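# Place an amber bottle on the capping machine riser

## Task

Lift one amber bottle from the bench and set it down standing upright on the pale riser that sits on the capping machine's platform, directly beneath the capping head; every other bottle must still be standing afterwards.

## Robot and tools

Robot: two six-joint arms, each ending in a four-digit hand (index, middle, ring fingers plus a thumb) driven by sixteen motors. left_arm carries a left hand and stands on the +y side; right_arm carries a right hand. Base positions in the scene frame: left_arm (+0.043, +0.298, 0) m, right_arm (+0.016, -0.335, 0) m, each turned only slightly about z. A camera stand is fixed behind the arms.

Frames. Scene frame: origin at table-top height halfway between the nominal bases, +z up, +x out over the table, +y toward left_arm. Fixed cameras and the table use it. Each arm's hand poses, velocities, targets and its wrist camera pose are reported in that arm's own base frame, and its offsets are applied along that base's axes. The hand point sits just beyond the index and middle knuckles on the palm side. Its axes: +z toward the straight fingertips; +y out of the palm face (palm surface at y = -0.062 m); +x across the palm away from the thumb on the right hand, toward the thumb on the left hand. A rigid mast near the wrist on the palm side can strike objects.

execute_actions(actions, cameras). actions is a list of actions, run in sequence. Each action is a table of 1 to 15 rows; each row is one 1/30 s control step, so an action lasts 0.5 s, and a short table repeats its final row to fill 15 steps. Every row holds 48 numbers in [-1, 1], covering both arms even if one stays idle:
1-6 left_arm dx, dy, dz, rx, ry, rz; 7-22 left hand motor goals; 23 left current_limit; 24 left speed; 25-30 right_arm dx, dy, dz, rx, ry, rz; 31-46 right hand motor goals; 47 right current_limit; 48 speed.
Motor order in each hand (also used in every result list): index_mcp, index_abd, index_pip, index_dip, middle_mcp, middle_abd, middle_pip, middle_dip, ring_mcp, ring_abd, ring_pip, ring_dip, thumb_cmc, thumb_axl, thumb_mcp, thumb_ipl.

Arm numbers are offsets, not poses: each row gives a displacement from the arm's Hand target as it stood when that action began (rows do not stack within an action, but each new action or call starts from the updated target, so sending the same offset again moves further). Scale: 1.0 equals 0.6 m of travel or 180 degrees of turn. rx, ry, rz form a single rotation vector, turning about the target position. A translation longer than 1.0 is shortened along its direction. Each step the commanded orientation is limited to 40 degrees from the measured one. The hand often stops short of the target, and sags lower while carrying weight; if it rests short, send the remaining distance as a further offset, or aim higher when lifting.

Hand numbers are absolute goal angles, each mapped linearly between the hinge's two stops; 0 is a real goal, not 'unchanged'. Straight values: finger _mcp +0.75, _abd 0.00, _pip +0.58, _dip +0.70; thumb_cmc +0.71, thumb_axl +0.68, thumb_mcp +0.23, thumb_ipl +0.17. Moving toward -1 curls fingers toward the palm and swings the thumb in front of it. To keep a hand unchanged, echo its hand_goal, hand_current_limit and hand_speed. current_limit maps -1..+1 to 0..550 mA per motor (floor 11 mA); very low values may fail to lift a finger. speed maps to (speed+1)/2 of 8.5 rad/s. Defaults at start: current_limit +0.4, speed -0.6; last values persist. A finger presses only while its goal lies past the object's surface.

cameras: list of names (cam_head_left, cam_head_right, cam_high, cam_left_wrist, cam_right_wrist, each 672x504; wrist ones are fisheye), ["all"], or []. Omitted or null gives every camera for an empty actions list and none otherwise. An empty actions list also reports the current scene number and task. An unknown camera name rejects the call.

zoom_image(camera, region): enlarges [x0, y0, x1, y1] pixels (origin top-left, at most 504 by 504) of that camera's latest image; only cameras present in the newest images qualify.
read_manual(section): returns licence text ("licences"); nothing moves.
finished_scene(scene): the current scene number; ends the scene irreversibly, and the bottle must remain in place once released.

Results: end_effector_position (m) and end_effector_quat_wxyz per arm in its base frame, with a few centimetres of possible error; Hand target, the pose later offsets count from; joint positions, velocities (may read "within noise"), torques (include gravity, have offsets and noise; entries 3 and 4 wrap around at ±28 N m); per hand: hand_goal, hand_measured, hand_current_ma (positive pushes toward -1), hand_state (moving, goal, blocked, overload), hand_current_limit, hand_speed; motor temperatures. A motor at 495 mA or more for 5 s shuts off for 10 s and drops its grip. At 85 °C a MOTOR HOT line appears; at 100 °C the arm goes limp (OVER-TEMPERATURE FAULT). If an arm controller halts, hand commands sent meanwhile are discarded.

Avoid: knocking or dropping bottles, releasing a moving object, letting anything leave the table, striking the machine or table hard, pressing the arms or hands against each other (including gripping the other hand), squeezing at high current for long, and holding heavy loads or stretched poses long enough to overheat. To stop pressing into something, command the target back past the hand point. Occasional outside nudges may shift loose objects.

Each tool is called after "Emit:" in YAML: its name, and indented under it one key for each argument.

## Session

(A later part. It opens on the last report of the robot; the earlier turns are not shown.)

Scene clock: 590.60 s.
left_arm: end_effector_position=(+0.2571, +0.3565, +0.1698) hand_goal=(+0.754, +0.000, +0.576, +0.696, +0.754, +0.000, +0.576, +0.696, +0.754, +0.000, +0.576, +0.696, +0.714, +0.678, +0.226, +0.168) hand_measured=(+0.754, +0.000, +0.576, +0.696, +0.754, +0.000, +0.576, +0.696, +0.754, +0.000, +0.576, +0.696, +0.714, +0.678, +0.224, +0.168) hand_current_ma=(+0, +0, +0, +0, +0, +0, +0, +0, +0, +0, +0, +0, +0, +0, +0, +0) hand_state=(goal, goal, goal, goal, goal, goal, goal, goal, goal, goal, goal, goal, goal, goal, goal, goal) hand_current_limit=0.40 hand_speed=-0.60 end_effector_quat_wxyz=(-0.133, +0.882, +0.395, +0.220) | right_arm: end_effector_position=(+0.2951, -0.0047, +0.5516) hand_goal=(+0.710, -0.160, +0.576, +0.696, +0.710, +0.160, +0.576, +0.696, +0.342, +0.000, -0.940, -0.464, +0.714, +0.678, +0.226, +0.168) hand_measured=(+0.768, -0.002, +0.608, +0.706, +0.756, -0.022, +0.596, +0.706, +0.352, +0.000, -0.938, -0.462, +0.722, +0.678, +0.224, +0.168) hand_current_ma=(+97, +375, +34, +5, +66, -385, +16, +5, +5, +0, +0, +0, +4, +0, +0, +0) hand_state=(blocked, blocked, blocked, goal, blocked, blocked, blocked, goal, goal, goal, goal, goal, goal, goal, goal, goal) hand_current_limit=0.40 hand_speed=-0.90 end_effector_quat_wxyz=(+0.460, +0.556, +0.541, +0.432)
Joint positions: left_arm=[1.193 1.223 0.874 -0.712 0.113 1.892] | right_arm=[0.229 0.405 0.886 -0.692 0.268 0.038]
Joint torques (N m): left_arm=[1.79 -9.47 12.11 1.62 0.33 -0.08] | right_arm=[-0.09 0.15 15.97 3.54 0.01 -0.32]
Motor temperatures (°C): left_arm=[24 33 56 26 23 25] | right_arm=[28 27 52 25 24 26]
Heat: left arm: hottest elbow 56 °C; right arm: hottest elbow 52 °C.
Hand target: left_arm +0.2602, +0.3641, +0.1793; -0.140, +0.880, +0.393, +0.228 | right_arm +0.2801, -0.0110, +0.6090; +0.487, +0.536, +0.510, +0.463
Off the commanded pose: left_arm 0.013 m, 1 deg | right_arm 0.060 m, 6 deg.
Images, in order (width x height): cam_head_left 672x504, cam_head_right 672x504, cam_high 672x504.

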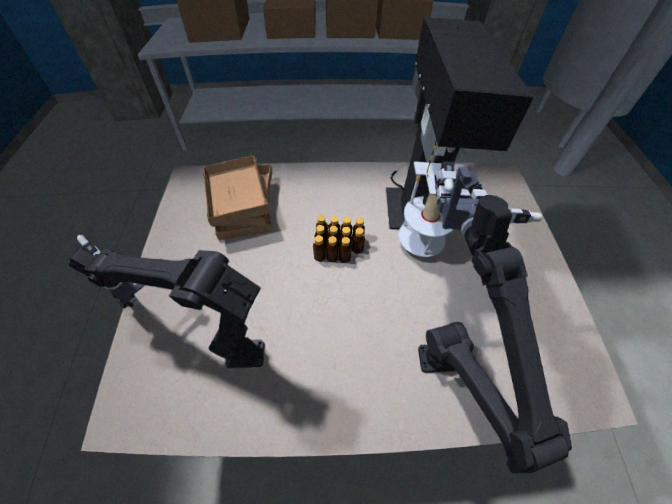

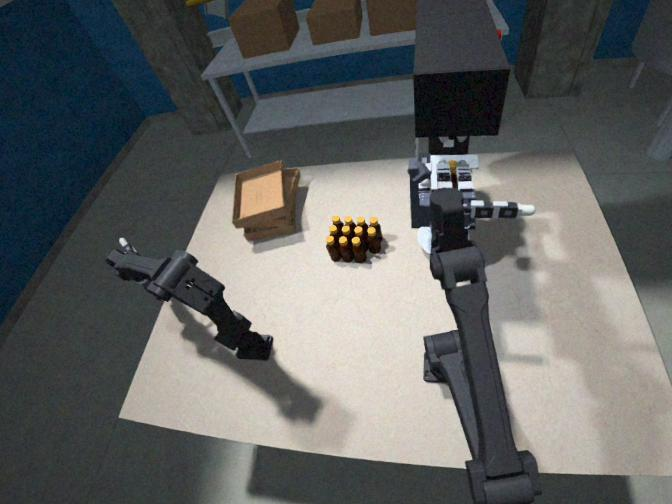

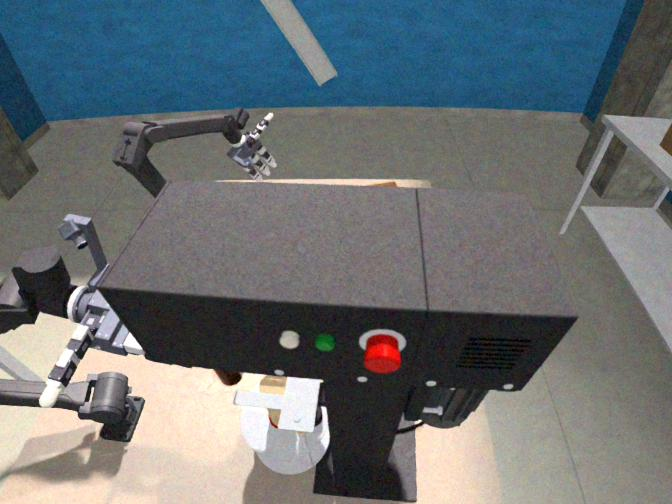

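Emit:
execute_actions:
  actions:
    - [[0,0,0,0,0,0, 0.754,0,0.576,0.696,0.754,0,0.576,0.696,0.754,0,0.576,0.696,0.714,0.678,0.226,0.168,0.4,-0.6, 0.036,-0.0017,0.004,0,0,0, 0.71,-0.16,0.576,0.696, 0.71,0.16,0.576,0.696, 0.342,0,-0.94,-0.464, 0.714,0.678,0.226,0.168, 0.4,-0.9]]
  cameras: ["cam_high", "cam_head_right", "cam_head_left"]

Emit:
zoom_image:
  camera: "cam_high"
  region: [170, 340, 330, 440]

Emit:
zoom_image:
  camera: "cam_head_right"
  region: [430, 150, 480, 200]

Scene clock: 620.73 s.
left_arm: end_effector_position=(+0.2571, +0.3565, +0.1698) hand_goal=(+0.754, +0.000, +0.576, +0.696, +0.754, +0.000, +0.576, +0.696, +0.754, +0.000, +0.576, +0.696, +0.714, +0.678, +0.226, +0.168) hand_measured=(+0.754, +0.000, +0.576, +0.696, +0.754, +0.000, +0.576, +0.696, +0.754, +0.000, +0.576, +0.696, +0.714, +0.678, +0.224, +0.168) hand_current_ma=(+0, +0, +0, +0, +0, +0, +0, +0, +0, +0, +0, +0, +0, +0, +0, +0) hand_state=(goal, goal, goal, goal, goal, goal, goal, goal, goal, goal, goal, goal, goal, goal, goal, goal) hand_current_limit=0.40 hand_speed=-0.60 end_effector_quat_wxyz=(-0.133, +0.882, +0.395, +0.220) | right_arm: end_effector_position=(+0.3187, -0.0061, +0.5450) hand_goal=(+0.710, -0.160, +0.576, +0.696, +0.710, +0.160, +0.576, +0.696, +0.342, +0.000, -0.940, -0.464, +0.714, +0.678, +0.226, +0.168) hand_measured=(+0.768, -0.002, +0.608, +0.706, +0.756, -0.022, +0.596, +0.706, +0.352, +0.000, -0.938, -0.462, +0.722, +0.678, +0.224, +0.168) hand_current_ma=(+97, +375, +34, +5, +66, -385, +16, +5, +5, +0, +0, +0, +4, +0, +0, +0) hand_state=(blocked, blocked, blocked, goal, blocked, blocked, blocked, goal, goal, goal, goal, goal, goal, goal, goal, goal) hand_current_limit=0.40 hand_speed=-0.90 end_effector_quat_wxyz=(+0.454, +0.562, +0.547, +0.424)
Joint positions: left_arm=[1.193 1.223 0.874 -0.712 0.113 1.892] | right_arm=[0.183 0.465 0.892 -0.665 0.224 0.033]
Joint torques (N m): left_arm=[1.85 -9.47 12.11 1.61 0.33 -0.08] | right_arm=[0.44 -1.26 16.17 4.14 -0.01 -0.32]
Motor temperatures (°C): left_arm=[24 33 56 26 23 25] | right_arm=[28 27 54 25 24 26]
Heat: left arm: hottest elbow 56 °C; right arm: hottest elbow 54 °C.
Hand target: left_arm +0.2602, +0.3641, +0.1793; -0.140, +0.880, +0.393, +0.228 | right_arm +0.3019, -0.0120, +0.6113; +0.487, +0.536, +0.511, +0.463
Off the commanded pose: left_arm 0.013 m, 1 deg | right_arm 0.069 m, 8 deg.
Images, in order (width x height): cam_head_left 672x504, cam_head_right 672x504, cam_high 672x504.

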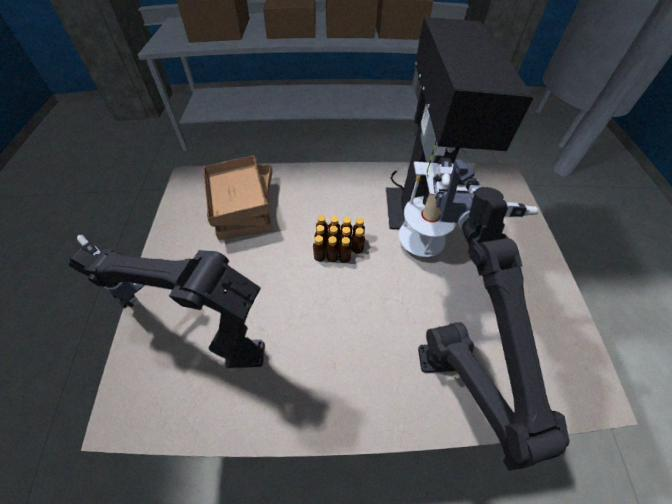

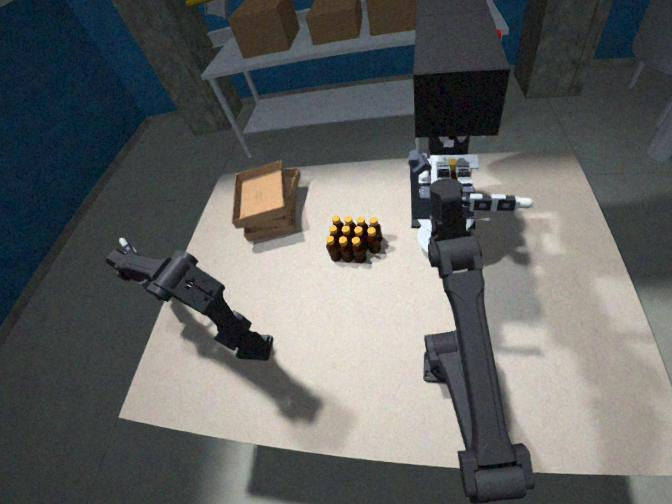

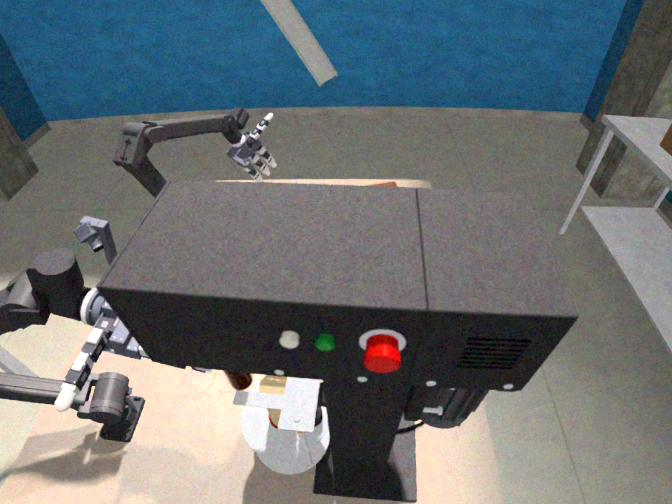

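Scaled by 3.150 from the camera's 672x504 image, which has a finer 960x720 frame.

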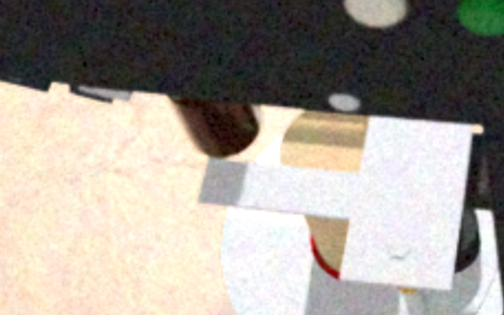

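Scaled by 10.080 from the camera's 672x504 image, which has a finer 960x720 frame.

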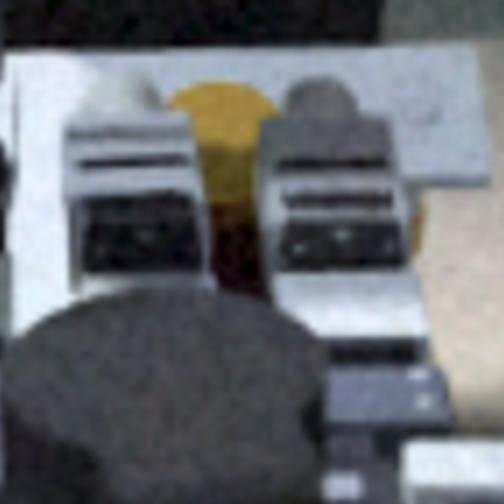

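Emit:
execute_actions:
  actions:
    - [[0,0,0,0,0,0, 0.754,0,0.576,0.696,0.754,0,0.576,0.696,0.754,0,0.576,0.696,0.714,0.678,0.226,0.168,0.4,-0.6, 0.0,0,0.015,0,0,0, 0.71,-0.16,0.576,0.696, 0.71,0.16,0.576,0.696, 0.342,0,-0.94,-0.464, 0.714,0.678,0.226,0.168, 0.4,-0.9]]
  cameras: ["cam_high", "cam_head_right", "cam_head_left"]

Emit:
zoom_image:
  camera: "cam_high"
  region: [210, 360, 290, 410]

Emit:
zoom_image:
  camera: "cam_head_right"
  region: [430, 150, 480, 200]

Scene clock: 635.60 s.
left_arm: end_effector_position=(+0.2571, +0.3565, +0.1698) hand_goal=(+0.754, +0.000, +0.576, +0.696, +0.754, +0.000, +0.576, +0.696, +0.754, +0.000, +0.576, +0.696, +0.714, +0.678, +0.226, +0.168) hand_measured=(+0.754, +0.000, +0.576, +0.696, +0.754, +0.000, +0.576, +0.696, +0.754, +0.000, +0.576, +0.696, +0.714, +0.678, +0.224, +0.168) hand_current_ma=(+0, +0, +0, +0, +0, +0, +0, +0, +0, +0, +0, +0, +0, +0, +0, +0) hand_state=(goal, goal, goal, goal, goal, goal, goal, goal, goal, goal, goal, goal, goal, goal, goal, goal) hand_current_limit=0.40 hand_speed=-0.60 end_effector_quat_wxyz=(-0.133, +0.882, +0.395, +0.220) | right_arm: end_effector_position=(+0.3156, -0.0067, +0.5616) hand_goal=(+0.710, -0.160, +0.576, +0.696, +0.710, +0.160, +0.576, +0.696, +0.342, +0.000, -0.940, -0.464, +0.714, +0.678, +0.226, +0.168) hand_measured=(+0.768, -0.002, +0.608, +0.706, +0.756, -0.022, +0.596, +0.706, +0.352, +0.000, -0.938, -0.462, +0.722, +0.678, +0.224, +0.168) hand_current_ma=(+97, +375, +34, +5, +66, -385, +16, +5, +5, +0, +0, +0, +4, +0, +0, +0) hand_state=(blocked, blocked, blocked, goal, blocked, blocked, blocked, goal, goal, goal, goal, goal, goal, goal, goal, goal) hand_current_limit=0.40 hand_speed=-0.90 end_effector_quat_wxyz=(+0.459, +0.558, +0.541, +0.432)
Joint positions: left_arm=[1.193 1.223 0.874 -0.712 0.113 1.892] | right_arm=[0.182 0.471 0.923 -0.665 0.222 0.033]
Joint torques (N m): left_arm=[1.79 -9.47 12.12 1.62 0.33 -0.08] | right_arm=[-0.09 -0.38 16.03 3.64 -0.02 -0.33]
Motor temperatures (°C): left_arm=[24 33 56 26 23 25] | right_arm=[28 27 54 25 24 26]
Heat: left arm: hottest elbow 56 °C; right arm: hottest elbow 54 °C.
Hand target: left_arm +0.2602, +0.3641, +0.1793; -0.140, +0.880, +0.393, +0.228 | right_arm +0.3018, -0.0120, +0.6204; +0.487, +0.536, +0.511, +0.463
Off the commanded pose: left_arm 0.013 m, 1 deg | right_arm 0.061 m, 6 deg.
Images, in order (width x height): cam_head_left 672x504, cam_head_right 672x504, cam_high 672x504.

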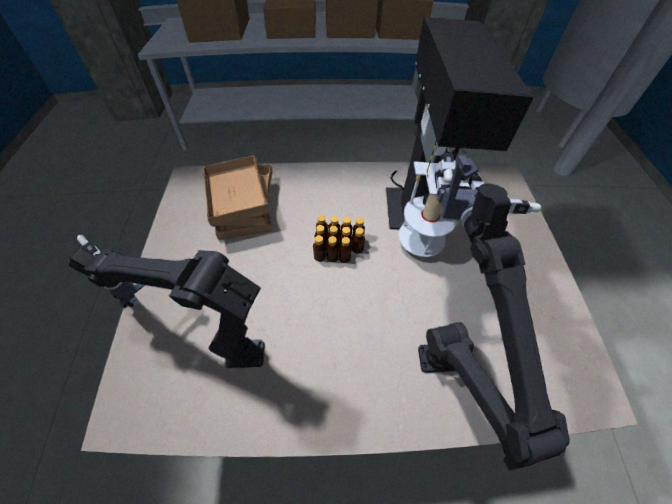

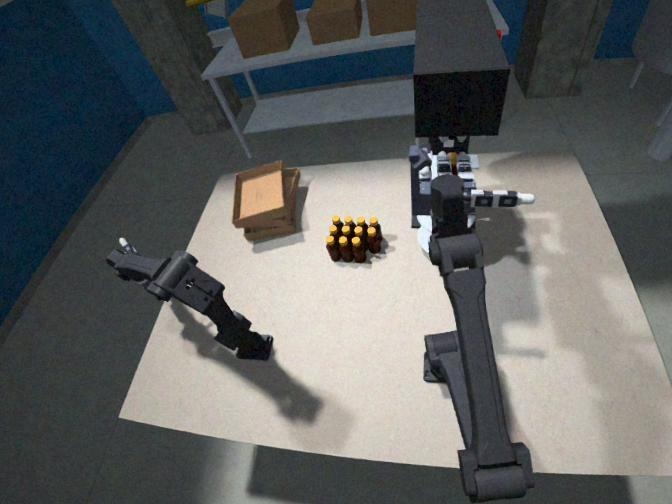

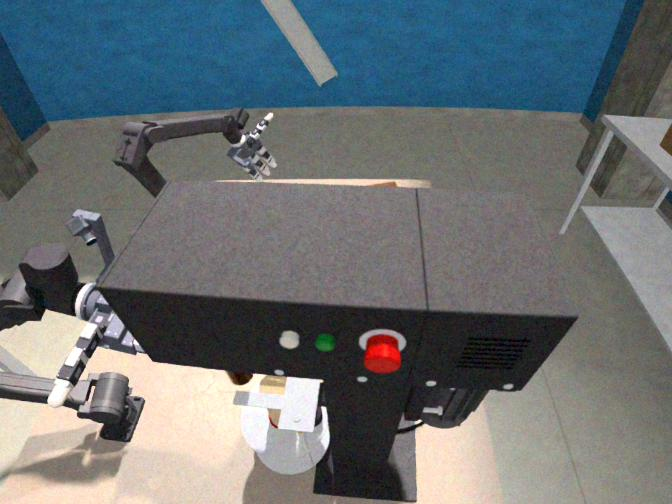

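Scaled by 6.300 from the camera's 672x504 image, which has a finer 960x720 frame.

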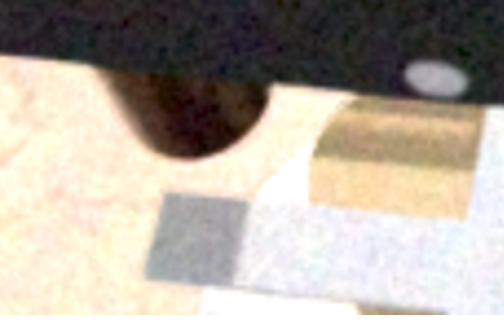

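Scaled by 10.080 from the camera's 672x504 image, which has a finer 960x720 frame.

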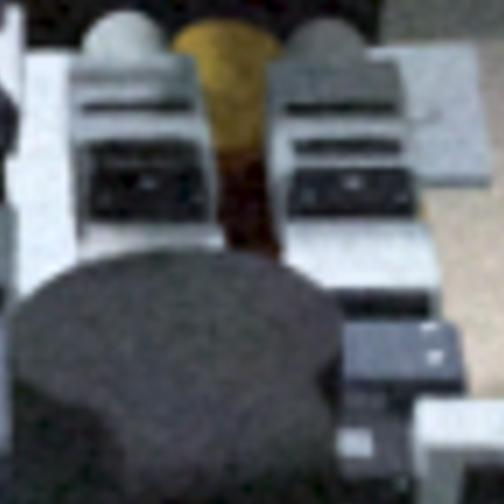

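Emit:
execute_actions:
  actions:
    - [[0,0,0,0,0,0, 0.754,0,0.576,0.696,0.754,0,0.576,0.696,0.754,0,0.576,0.696,0.714,0.678,0.226,0.168,0.4,-0.6, 0.036,-0.0015,-0.004,0,0,0, 0.71,-0.16,0.576,0.696, 0.71,0.16,0.576,0.696, 0.342,0,-0.94,-0.464, 0.714,0.678,0.226,0.168, 0.4,-0.9]]
  cameras: ["cam_high", "cam_head_right", "cam_right_wrist"]

Emit:
zoom_image:
  camera: "cam_high"
  region: [210, 360, 290, 410]

Emit:
zoom_image:
  camera: "cam_head_right"
  region: [430, 150, 480, 200]

Scene clock: 668.77 s.
left_arm: end_effector_position=(+0.2571, +0.3565, +0.1698) hand_goal=(+0.754, +0.000, +0.576, +0.696, +0.754, +0.000, +0.576, +0.696, +0.754, +0.000, +0.576, +0.696, +0.714, +0.678, +0.226, +0.168) hand_measured=(+0.754, +0.000, +0.576, +0.696, +0.754, +0.000, +0.576, +0.696, +0.754, +0.000, +0.576, +0.696, +0.714, +0.678, +0.224, +0.168) hand_current_ma=(+0, +0, +0, +0, +0, +0, +0, +0, +0, +0, +0, +0, +0, +0, +0, +0) hand_state=(goal, goal, goal, goal, goal, goal, goal, goal, goal, goal, goal, goal, goal, goal, goal, goal) hand_current_limit=0.40 hand_speed=-0.60 end_effector_quat_wxyz=(-0.133, +0.882, +0.395, +0.220) | right_arm: end_effector_position=(+0.3351, -0.0089, +0.5607) hand_goal=(+0.710, -0.160, +0.576, +0.696, +0.710, +0.160, +0.576, +0.696, +0.342, +0.000, -0.940, -0.464, +0.714, +0.678, +0.226, +0.168) hand_measured=(+0.768, -0.002, +0.608, +0.706, +0.750, -0.022, +0.594, +0.706, +0.352, +0.000, -0.938, -0.462, +0.722, +0.678, +0.224, +0.168) hand_current_ma=(+95, +375, +32, +5, +54, -385, +12, +5, +5, +0, +0, +0, +4, +0, +0, +0) hand_state=(blocked, blocked, blocked, goal, blocked, blocked, goal, goal, goal, goal, goal, goal, goal, goal, goal, goal) hand_current_limit=0.40 hand_speed=-0.90 end_effector_quat_wxyz=(+0.459, +0.559, +0.539, +0.432)
Joint positions: left_arm=[1.193 1.223 0.874 -0.712 0.113 1.892] | right_arm=[0.148 0.521 0.927 -0.618 0.192 0.028]
Joint torques (N m): left_arm=[1.79 -9.47 12.11 1.62 0.33 -0.08] | right_arm=[0.09 -1.14 15.8 3.81 -0.11 -0.28]
Motor temperatures (°C): left_arm=[24 32 56 26 23 25] | right_arm=[28 27 59 25 24 26]
Heat: left arm: hottest elbow 56 °C; right arm: hottest elbow 59 °C.
Hand target: left_arm +0.2602, +0.3641, +0.1793; -0.140, +0.880, +0.393, +0.228 | right_arm +0.3233, -0.0129, +0.6180; +0.487, +0.536, +0.510, +0.463
Off the commanded pose: left_arm 0.013 m, 1 deg | right_arm 0.059 m, 6 deg.
camera_calibration:
cam_right_wrist: T_world_to_cam=[[0.141641, -0.751757, 0.644049, -0.379187], [-0.820458, -0.453182, -0.348534, 0.423845], [0.553884, -0.479048, -0.680974, 0.315869], [0, 0, 0, 1]] pos_world=[0.226501, 0.0583384, 0.607037]
Images, in order (width x height): cam_head_right 672x504, cam_high 672x504, cam_right_wrist 672x504.

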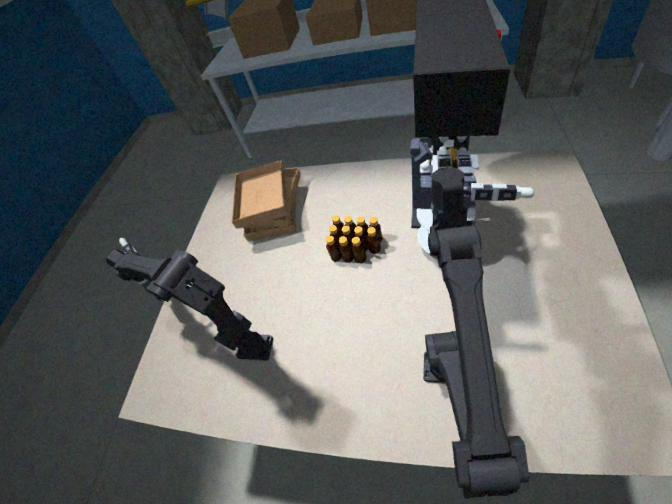

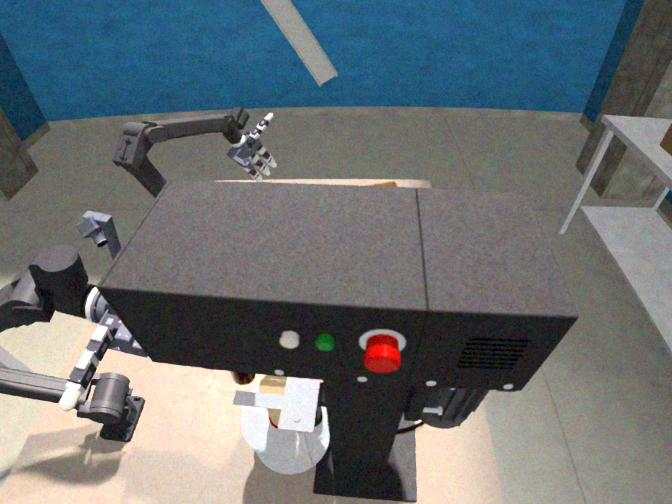

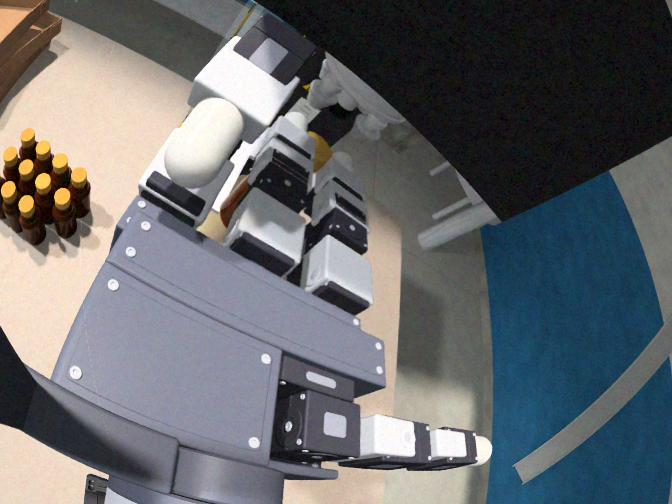

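Scaled by 6.300 from the camera's 672x504 image, which has a finer 960x720 frame.

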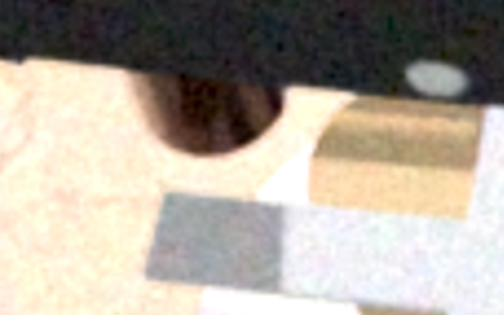

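Scaled by 10.080 from the camera's 672x504 image, which has a finer 960x720 frame.

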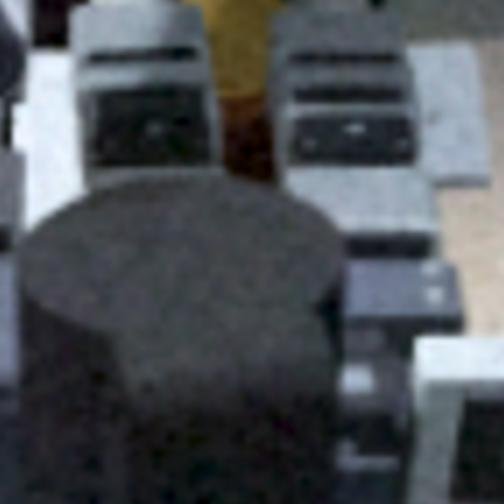

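Emit:
zoom_image:
  camera: "cam_head_right"
  region: [430, 130, 480, 180]

Emit:
zoom_image:
  camera: "cam_right_wrist"
  region: [180, 80, 380, 260]

Emit:
zoom_image:
  camera: "cam_high"
  region: [220, 365, 270, 405]

Scaled by 10.080 from the camera's 672x504 image, which has a finer 960x720 frame.

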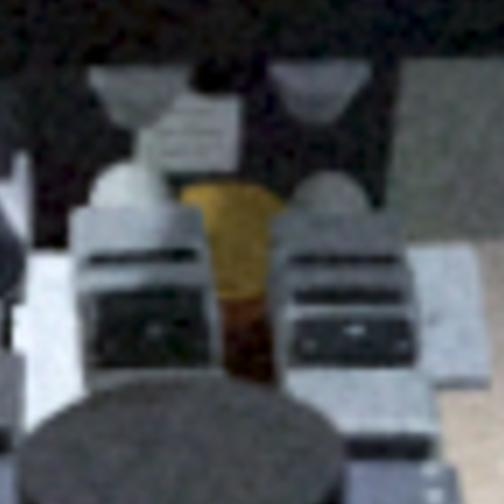

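Scaled by 2.520 from the camera's 672x504 image, which has a finer 960x720 frame.

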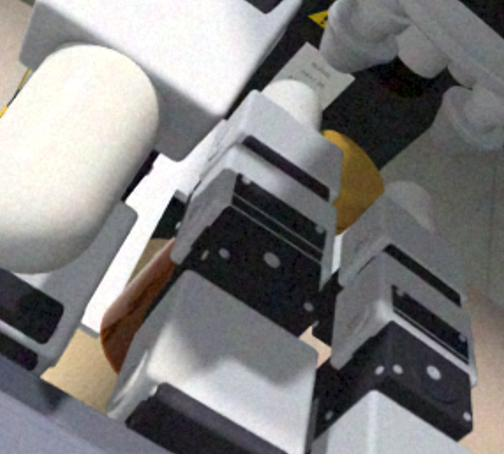

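Scaled by 10.080 from the camera's 672x504 image, which has a finer 960x720 frame.

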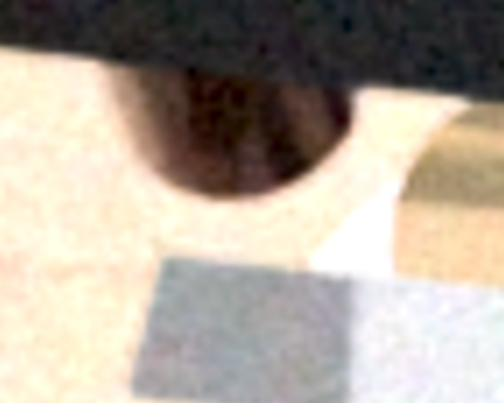

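Emit:
zoom_image:
  camera: "cam_right_wrist"
  region: [195, 140, 275, 245]

Emit:
zoom_image:
  camera: "cam_right_wrist"
  region: [270, 90, 350, 170]

Scaled by 4.800 from the camera's 672x504 image, which has a finer 960x720 frame.

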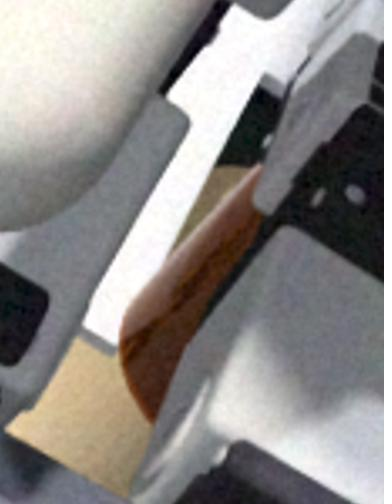

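Scaled by 6.300 from the camera's 672x504 image, which has a finer 960x720 frame.

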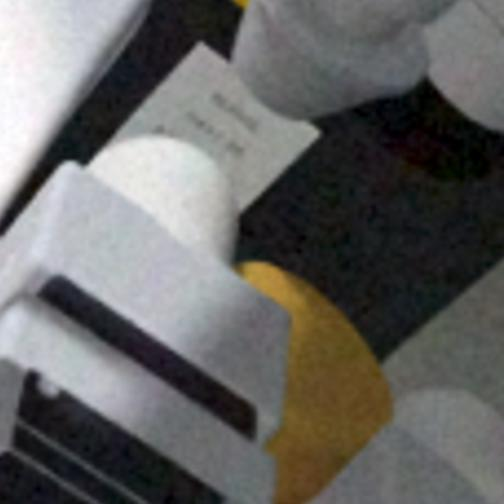

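Emit:
execute_actions:
  actions:
    - [[0,0,0,0,0,0, 0.754,0,0.576,0.696,0.754,0,0.576,0.696,0.754,0,0.576,0.696,0.714,0.678,0.226,0.168,0.4,-0.6, -0.01,0.003,0.015,0,0,0, 0.71,-0.16,0.576,0.696, 0.71,0.16,0.576,0.696, 0.342,0,-0.94,-0.464, 0.714,0.678,0.226,0.168, 0.4,-0.9]]
  cameras: ["cam_high", "cam_head_right", "cam_right_wrist"]

Emit:
zoom_image:
  camera: "cam_high"
  region: [220, 365, 270, 405]

Emit:
zoom_image:
  camera: "cam_right_wrist"
  region: [195, 140, 275, 245]

Emit:
zoom_image:
  camera: "cam_head_right"
  region: [430, 130, 480, 180]

Scene clock: 816.13 s.
left_arm: end_effector_position=(+0.2571, +0.3565, +0.1698) hand_goal=(+0.754, +0.000, +0.576, +0.696, +0.754, +0.000, +0.576, +0.696, +0.754, +0.000, +0.576, +0.696, +0.714, +0.678, +0.226, +0.168) hand_measured=(+0.754, +0.000, +0.576, +0.696, +0.754, +0.000, +0.576, +0.696, +0.754, +0.000, +0.576, +0.696, +0.714, +0.678, +0.224, +0.168) hand_current_ma=(+0, +0, +0, +0, +0, +0, +0, +0, +0, +0, +0, +0, +0, +0, +0, +0) hand_state=(goal, goal, goal, goal, goal, goal, goal, goal, goal, goal, goal, goal, goal, goal, goal, goal) hand_current_limit=0.40 hand_speed=-0.60 end_effector_quat_wxyz=(-0.133, +0.882, +0.395, +0.220) | right_arm: end_effector_position=(+0.3316, -0.0107, +0.5717) hand_goal=(+0.710, -0.160, +0.576, +0.696, +0.710, +0.160, +0.576, +0.696, +0.342, +0.000, -0.940, -0.464, +0.714, +0.678, +0.226, +0.168) hand_measured=(+0.768, -0.002, +0.608, +0.706, +0.750, -0.022, +0.594, +0.706, +0.352, +0.000, -0.938, -0.462, +0.722, +0.678, +0.224, +0.168) hand_current_ma=(+95, +375, +32, +5, +55, -385, +13, +5, +5, +0, +0, +0, +4, +0, +0, +0) hand_state=(blocked, blocked, blocked, goal, blocked, blocked, goal, goal, goal, goal, goal, goal, goal, goal, goal, goal) hand_current_limit=0.40 hand_speed=-0.90 end_effector_quat_wxyz=(+0.465, +0.557, +0.533, +0.435)
Joint positions: left_arm=[1.193 1.223 0.874 -0.712 0.113 1.892] | right_arm=[0.148 0.521 0.945 -0.618 0.2 0.028]
Joint torques (N m): left_arm=[1.85 -9.47 12.12 1.63 0.33 -0.07] | right_arm=[1.26 -0.97 16.47 2.81 0.1 -0.26]
Motor temperatures (°C): left_arm=[24 32 57 26 23 25] | right_arm=[28 27 54 25 24 26]
Heat: left arm: hottest elbow 57 °C; right arm: hottest elbow 54 °C.
Hand target: left_arm +0.2602, +0.3641, +0.1793; -0.140, +0.880, +0.393, +0.228 | right_arm +0.3173, -0.0111, +0.6270; +0.487, +0.536, +0.510, +0.463
Off the commanded pose: left_arm 0.013 m, 1 deg | right_arm 0.057 m, 5 deg.
camera_calibration:
cam_right_wrist: T_world_to_cam=[[0.124354, -0.753495, 0.645586, -0.382264], [-0.817433, -0.446603, -0.363797, 0.431816], [0.56244, -0.482484, -0.671469, 0.316118], [0, 0, 0, 1]] pos_world=[0.222719, 0.0573382, 0.616141]
Images, in order (width x height): cam_head_right 672x504, cam_high 672x504, cam_right_wrist 672x504.

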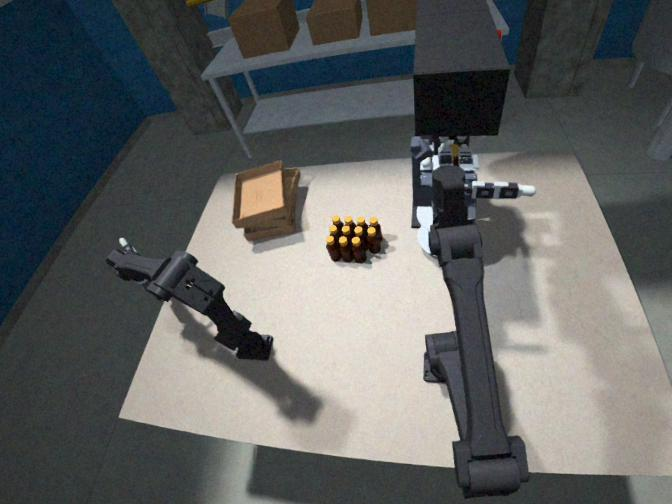

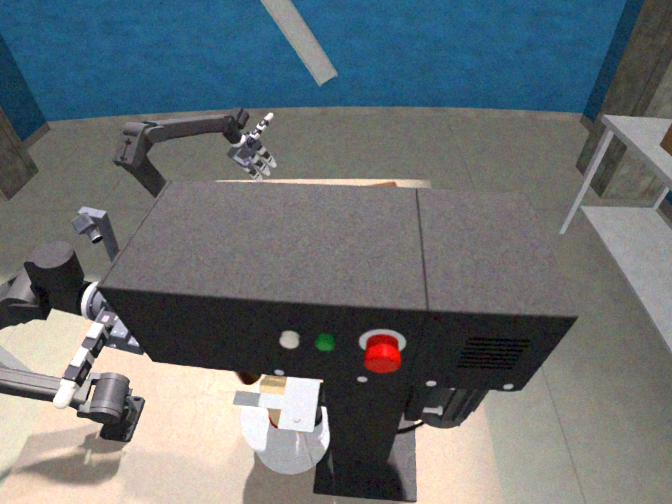

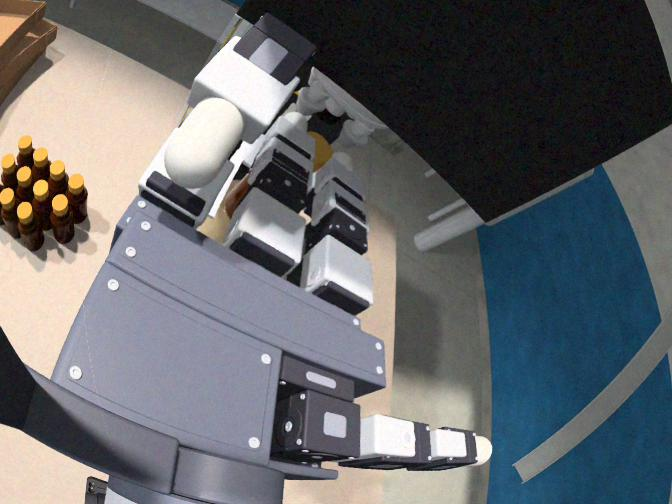

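Scaled by 10.080 from the camera's 672x504 image, which has a finer 960x720 frame.

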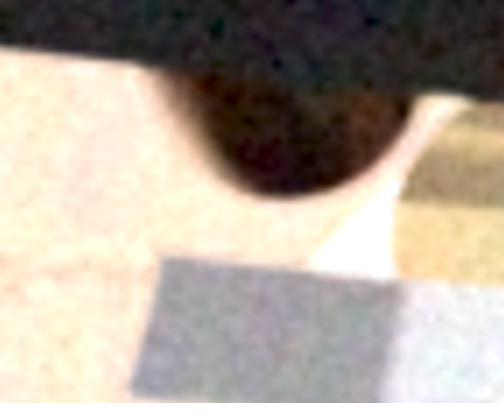

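Scaled by 4.800 from the camera's 672x504 image, which has a finer 960x720 frame.

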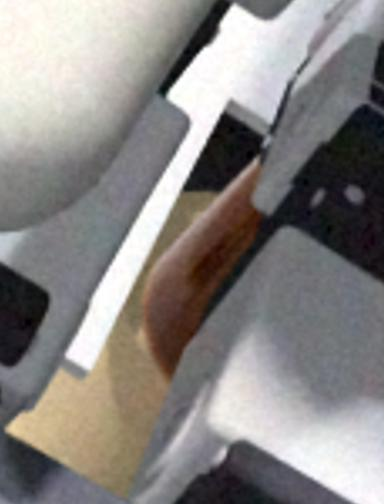

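Scaled by 10.080 from the camera's 672x504 image, which has a finer 960x720 frame.

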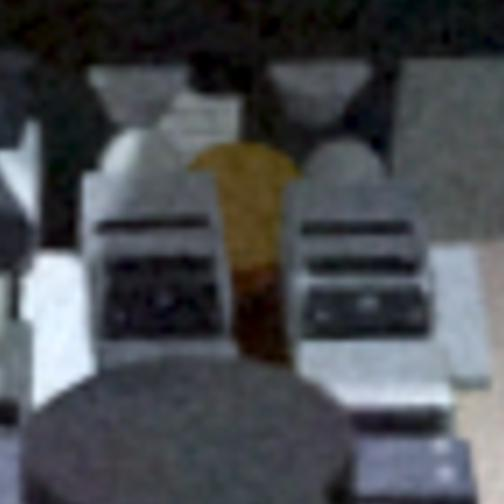

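Emit:
execute_actions:
  actions:
    - [[0,0,0,0,0,0, 0.754,0,0.576,0.696,0.754,0,0.576,0.696,0.754,0,0.576,0.696,0.714,0.678,0.226,0.168,0.4,-0.6, 0.0,0.022,0.0,-0.022,0,0, 0.71,-0.16,0.576,0.696, 0.71,0.16,0.576,0.696, 0.342,0,-0.94,-0.464, 0.714,0.678,0.226,0.168, 0.4,-0.9]]
  cameras: ["cam_high", "cam_head_right", "cam_right_wrist"]

Emit:
zoom_image:
  camera: "cam_high"
  region: [220, 365, 270, 405]

Emit:
zoom_image:
  camera: "cam_right_wrist"
  region: [195, 140, 275, 245]

Emit:
zoom_image:
  camera: "cam_head_right"
  region: [430, 130, 480, 180]

Scene clock: 851.73 s.
left_arm: end_effector_position=(+0.2571, +0.3565, +0.1698) hand_goal=(+0.754, +0.000, +0.576, +0.696, +0.754, +0.000, +0.576, +0.696, +0.754, +0.000, +0.576, +0.696, +0.714, +0.678, +0.226, +0.168) hand_measured=(+0.754, +0.000, +0.576, +0.696, +0.754, +0.000, +0.576, +0.696, +0.754, +0.000, +0.576, +0.696, +0.714, +0.678, +0.224, +0.168) hand_current_ma=(+0, +0, +0, +0, +0, +0, +0, +0, +0, +0, +0, +0, +0, +0, +0, +0) hand_state=(goal, goal, goal, goal, goal, goal, goal, goal, goal, goal, goal, goal, goal, goal, goal, goal) hand_current_limit=0.40 hand_speed=-0.60 end_effector_quat_wxyz=(-0.133, +0.882, +0.395, +0.220) | right_arm: end_effector_position=(+0.3310, -0.0010, +0.5730) hand_goal=(+0.710, -0.160, +0.576, +0.696, +0.710, +0.160, +0.576, +0.696, +0.342, +0.000, -0.940, -0.464, +0.714, +0.678, +0.226, +0.168) hand_measured=(+0.768, -0.002, +0.608, +0.706, +0.752, -0.022, +0.594, +0.706, +0.352, +0.002, -0.940, -0.462, +0.722, +0.678, +0.224, +0.168) hand_current_ma=(+96, +375, +32, +5, +56, -385, +12, +4, +5, +0, +0, +0, +4, +0, +0, +0) hand_state=(blocked, blocked, blocked, goal, blocked, blocked, goal, goal, goal, goal, goal, goal, goal, goal, goal, goal) hand_current_limit=0.40 hand_speed=-0.90 end_effector_quat_wxyz=(+0.484, +0.543, +0.546, +0.415)
Joint positions: left_arm=[1.193 1.223 0.874 -0.712 0.113 1.892] | right_arm=[0.196 0.523 0.945 -0.618 0.264 -0.027]
Joint torques (N m): left_arm=[1.85 -9.47 12.11 1.61 0.33 -0.08] | right_arm=[1.49 -1.14 16.01 3.12 0.07 -0.34]
Motor temperatures (°C): left_arm=[24 32 57 26 23 25] | right_arm=[28 27 61 25 24 26]
Heat: left arm: hottest elbow 57 °C; right arm: hottest elbow 61 °C.
Hand target: left_arm +0.2602, +0.3641, +0.1793; -0.140, +0.880, +0.393, +0.228 | right_arm +0.3174, +0.0022, +0.6270; +0.506, +0.519, +0.526, +0.445
Off the commanded pose: left_arm 0.013 m, 1 deg | right_arm 0.056 m, 6 deg.
camera_calibration:
cam_right_wrist: T_world_to_cam=[[0.12283, -0.709312, 0.69411, -0.402955], [-0.820631, -0.465911, -0.330897, 0.418244], [0.558103, -0.528964, -0.639311, 0.304968], [0, 0, 0, 1]] pos_world=[0.222515, 0.0703603, 0.61306]
Images, in order (width x height): cam_head_right 672x504, cam_high 672x504, cam_right_wrist 672x504.

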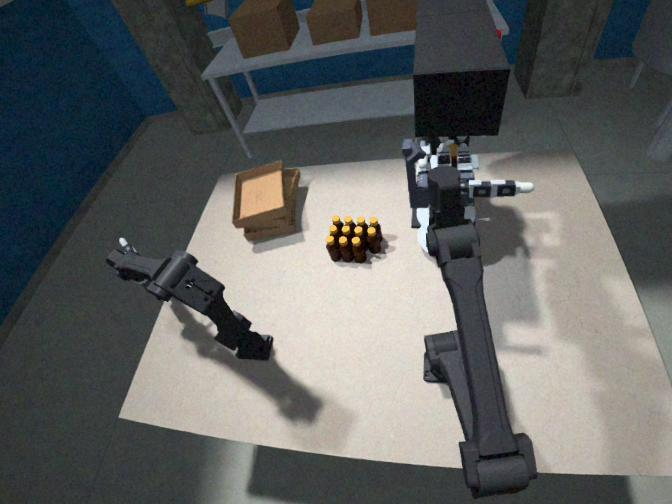

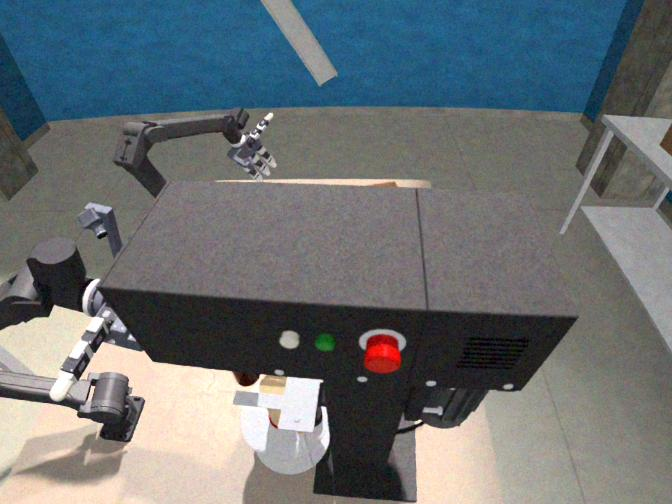

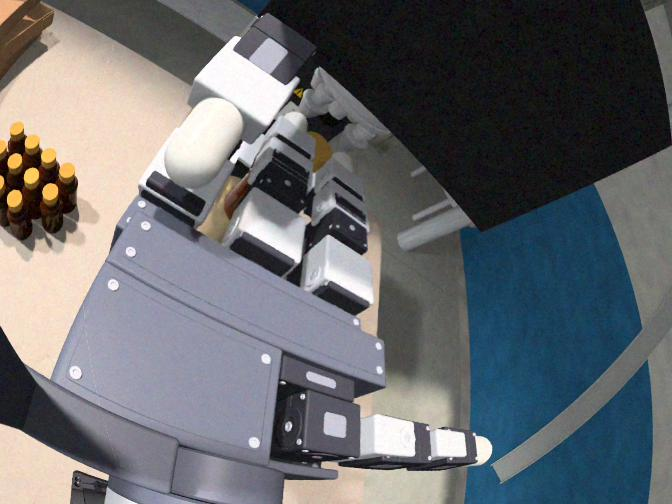

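Scaled by 10.080 from the camera's 672x504 image, which has a finer 960x720 frame.

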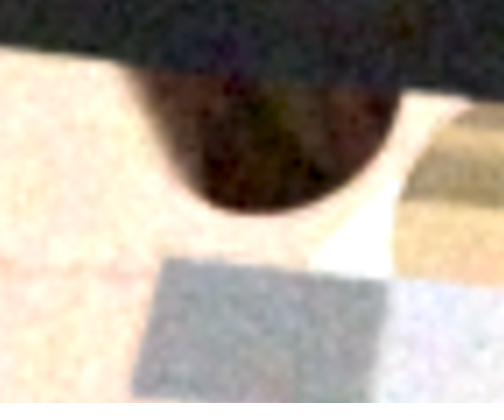

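Scaled by 4.800 from the camera's 672x504 image, which has a finer 960x720 frame.

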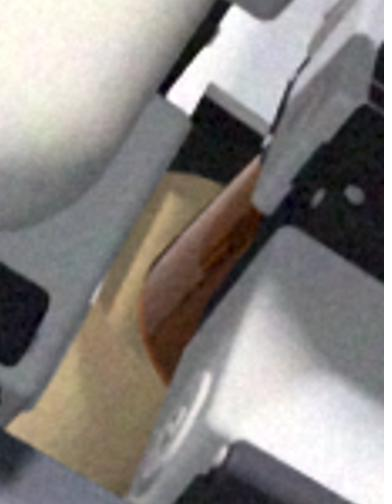

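Scaled by 10.080 from the camera's 672x504 image, which has a finer 960x720 frame.

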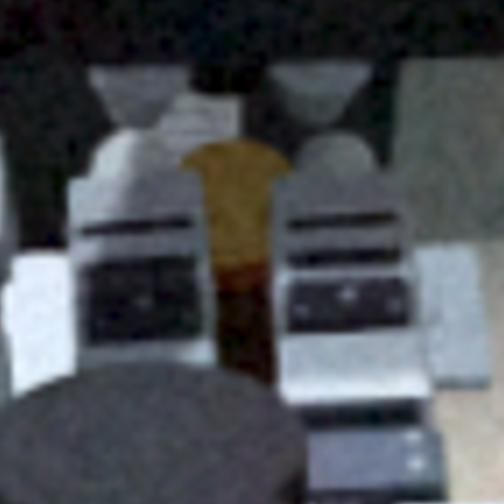

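Emit:
execute_actions:
  actions:
    - [[0,0,0,0,0,0, 0.754,0,0.576,0.696,0.754,0,0.576,0.696,0.754,0,0.576,0.696,0.714,0.678,0.226,0.168,0.4,-0.6, 0.014,0.001,-0.015,0,0,0, 0.71,-0.16,0.576,0.696, 0.71,0.16,0.576,0.696, 0.342,0,-0.94,-0.464, 0.714,0.678,0.226,0.168, 0.4,-0.9]]
  cameras: ["cam_high", "cam_head_right", "cam_right_wrist"]

Emit:
zoom_image:
  camera: "cam_high"
  region: [220, 365, 270, 405]

Emit:
zoom_image:
  camera: "cam_right_wrist"
  region: [195, 140, 275, 245]

Emit:
zoom_image:
  camera: "cam_head_right"
  region: [430, 130, 480, 180]

Scene clock: 893.27 s.
left_arm: end_effector_position=(+0.2571, +0.3565, +0.1698) hand_goal=(+0.754, +0.000, +0.576, +0.696, +0.754, +0.000, +0.576, +0.696, +0.754, +0.000, +0.576, +0.696, +0.714, +0.678, +0.226, +0.168) hand_measured=(+0.754, +0.000, +0.576, +0.696, +0.754, +0.000, +0.576, +0.696, +0.754, +0.000, +0.576, +0.696, +0.714, +0.678, +0.224, +0.168) hand_current_ma=(+0, +0, +0, +0, +0, +0, +0, +0, +0, +0, +0, +0, +0, +0, +0, +0) hand_state=(goal, goal, goal, goal, goal, goal, goal, goal, goal, goal, goal, goal, goal, goal, goal, goal) hand_current_limit=0.40 hand_speed=-0.60 end_effector_quat_wxyz=(-0.133, +0.882, +0.395, +0.220) | right_arm: end_effector_position=(+0.3341, -0.0006, +0.5717) hand_goal=(+0.710, -0.160, +0.576, +0.696, +0.710, +0.160, +0.576, +0.696, +0.342, +0.000, -0.940, -0.464, +0.714, +0.678, +0.226, +0.168) hand_measured=(+0.768, -0.002, +0.608, +0.706, +0.752, -0.022, +0.594, +0.706, +0.352, +0.004, -0.940, -0.462, +0.722, +0.678, +0.224, +0.168) hand_current_ma=(+96, +375, +32, +5, +56, -385, +12, +4, +5, +1, +0, +0, +4, +0, +0, +0) hand_state=(blocked, blocked, blocked, goal, blocked, blocked, goal, goal, goal, goal, goal, goal, goal, goal, goal, goal) hand_current_limit=0.40 hand_speed=-0.90 end_effector_quat_wxyz=(+0.483, +0.544, +0.547, +0.414)
Joint positions: left_arm=[1.193 1.223 0.874 -0.712 0.113 1.892] | right_arm=[0.196 0.53 0.945 -0.614 0.266 -0.027]
Joint torques (N m): left_arm=[1.85 -9.47 12.12 1.63 0.33 -0.08] | right_arm=[1.32 -0.85 14.12 4.19 -0.22 -0.37]
Motor temperatures (°C): left_arm=[24 32 57 26 23 25] | right_arm=[28 27 62 25 24 26]
Heat: left arm: hottest elbow 57 °C; right arm: hottest elbow 62 °C.
Hand target: left_arm +0.2602, +0.3641, +0.1793; -0.140, +0.880, +0.393, +0.228 | right_arm +0.3258, +0.0028, +0.6180; +0.506, +0.519, +0.526, +0.445
Off the commanded pose: left_arm 0.013 m, 1 deg | right_arm 0.047 m, 6 deg.
camera_calibration:
cam_right_wrist: T_world_to_cam=[[0.124386, -0.708501, 0.694661, -0.403], [-0.822496, -0.465222, -0.327214, 0.419096], [0.555003, -0.530655, -0.640606, 0.304363], [0, 0, 0, 1]] pos_world=[0.22591, 0.0709584, 0.61206]
Images, in order (width x height): cam_head_right 672x504, cam_high 672x504, cam_right_wrist 672x504.

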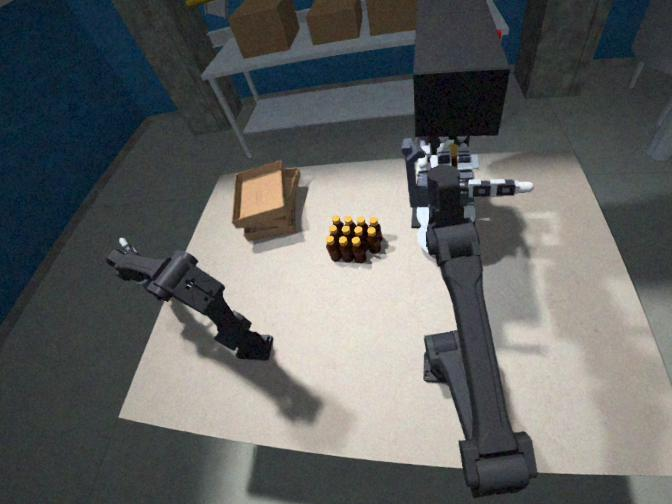

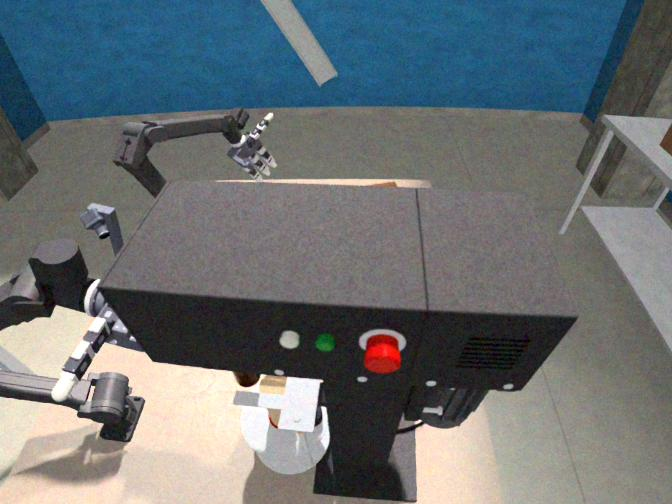

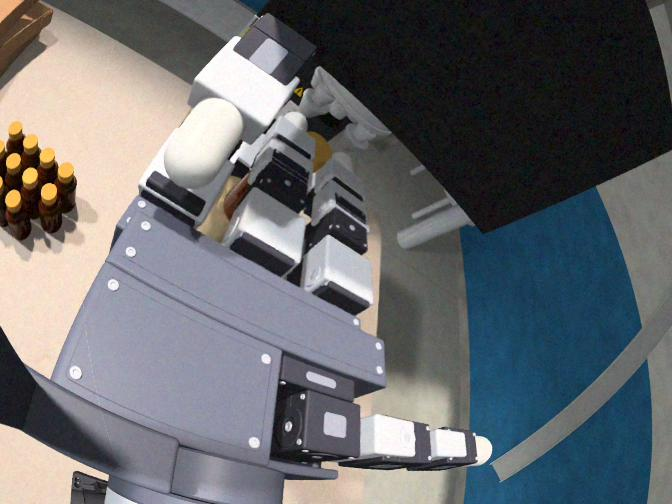

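Scaled by 10.080 from the camera's 672x504 image, which has a finer 960x720 frame.

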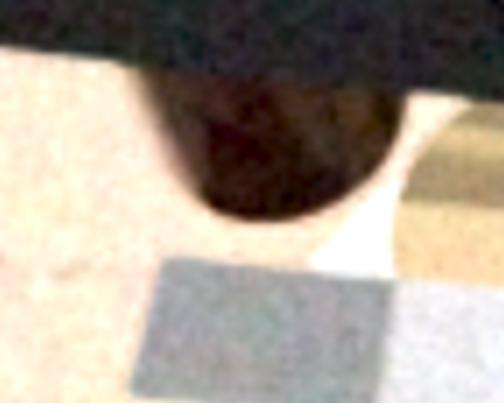

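Scaled by 4.800 from the camera's 672x504 image, which has a finer 960x720 frame.

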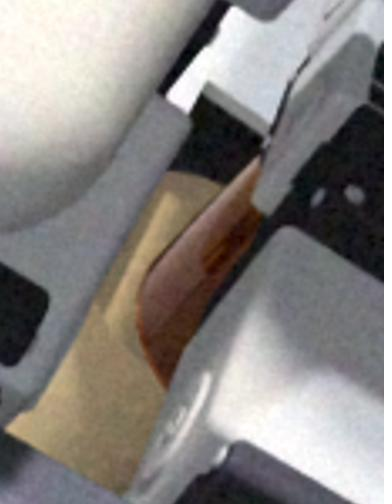

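Scaled by 10.080 from the camera's 672x504 image, which has a finer 960x720 frame.

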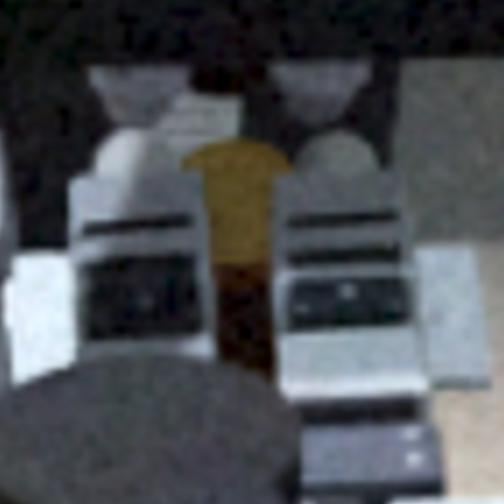

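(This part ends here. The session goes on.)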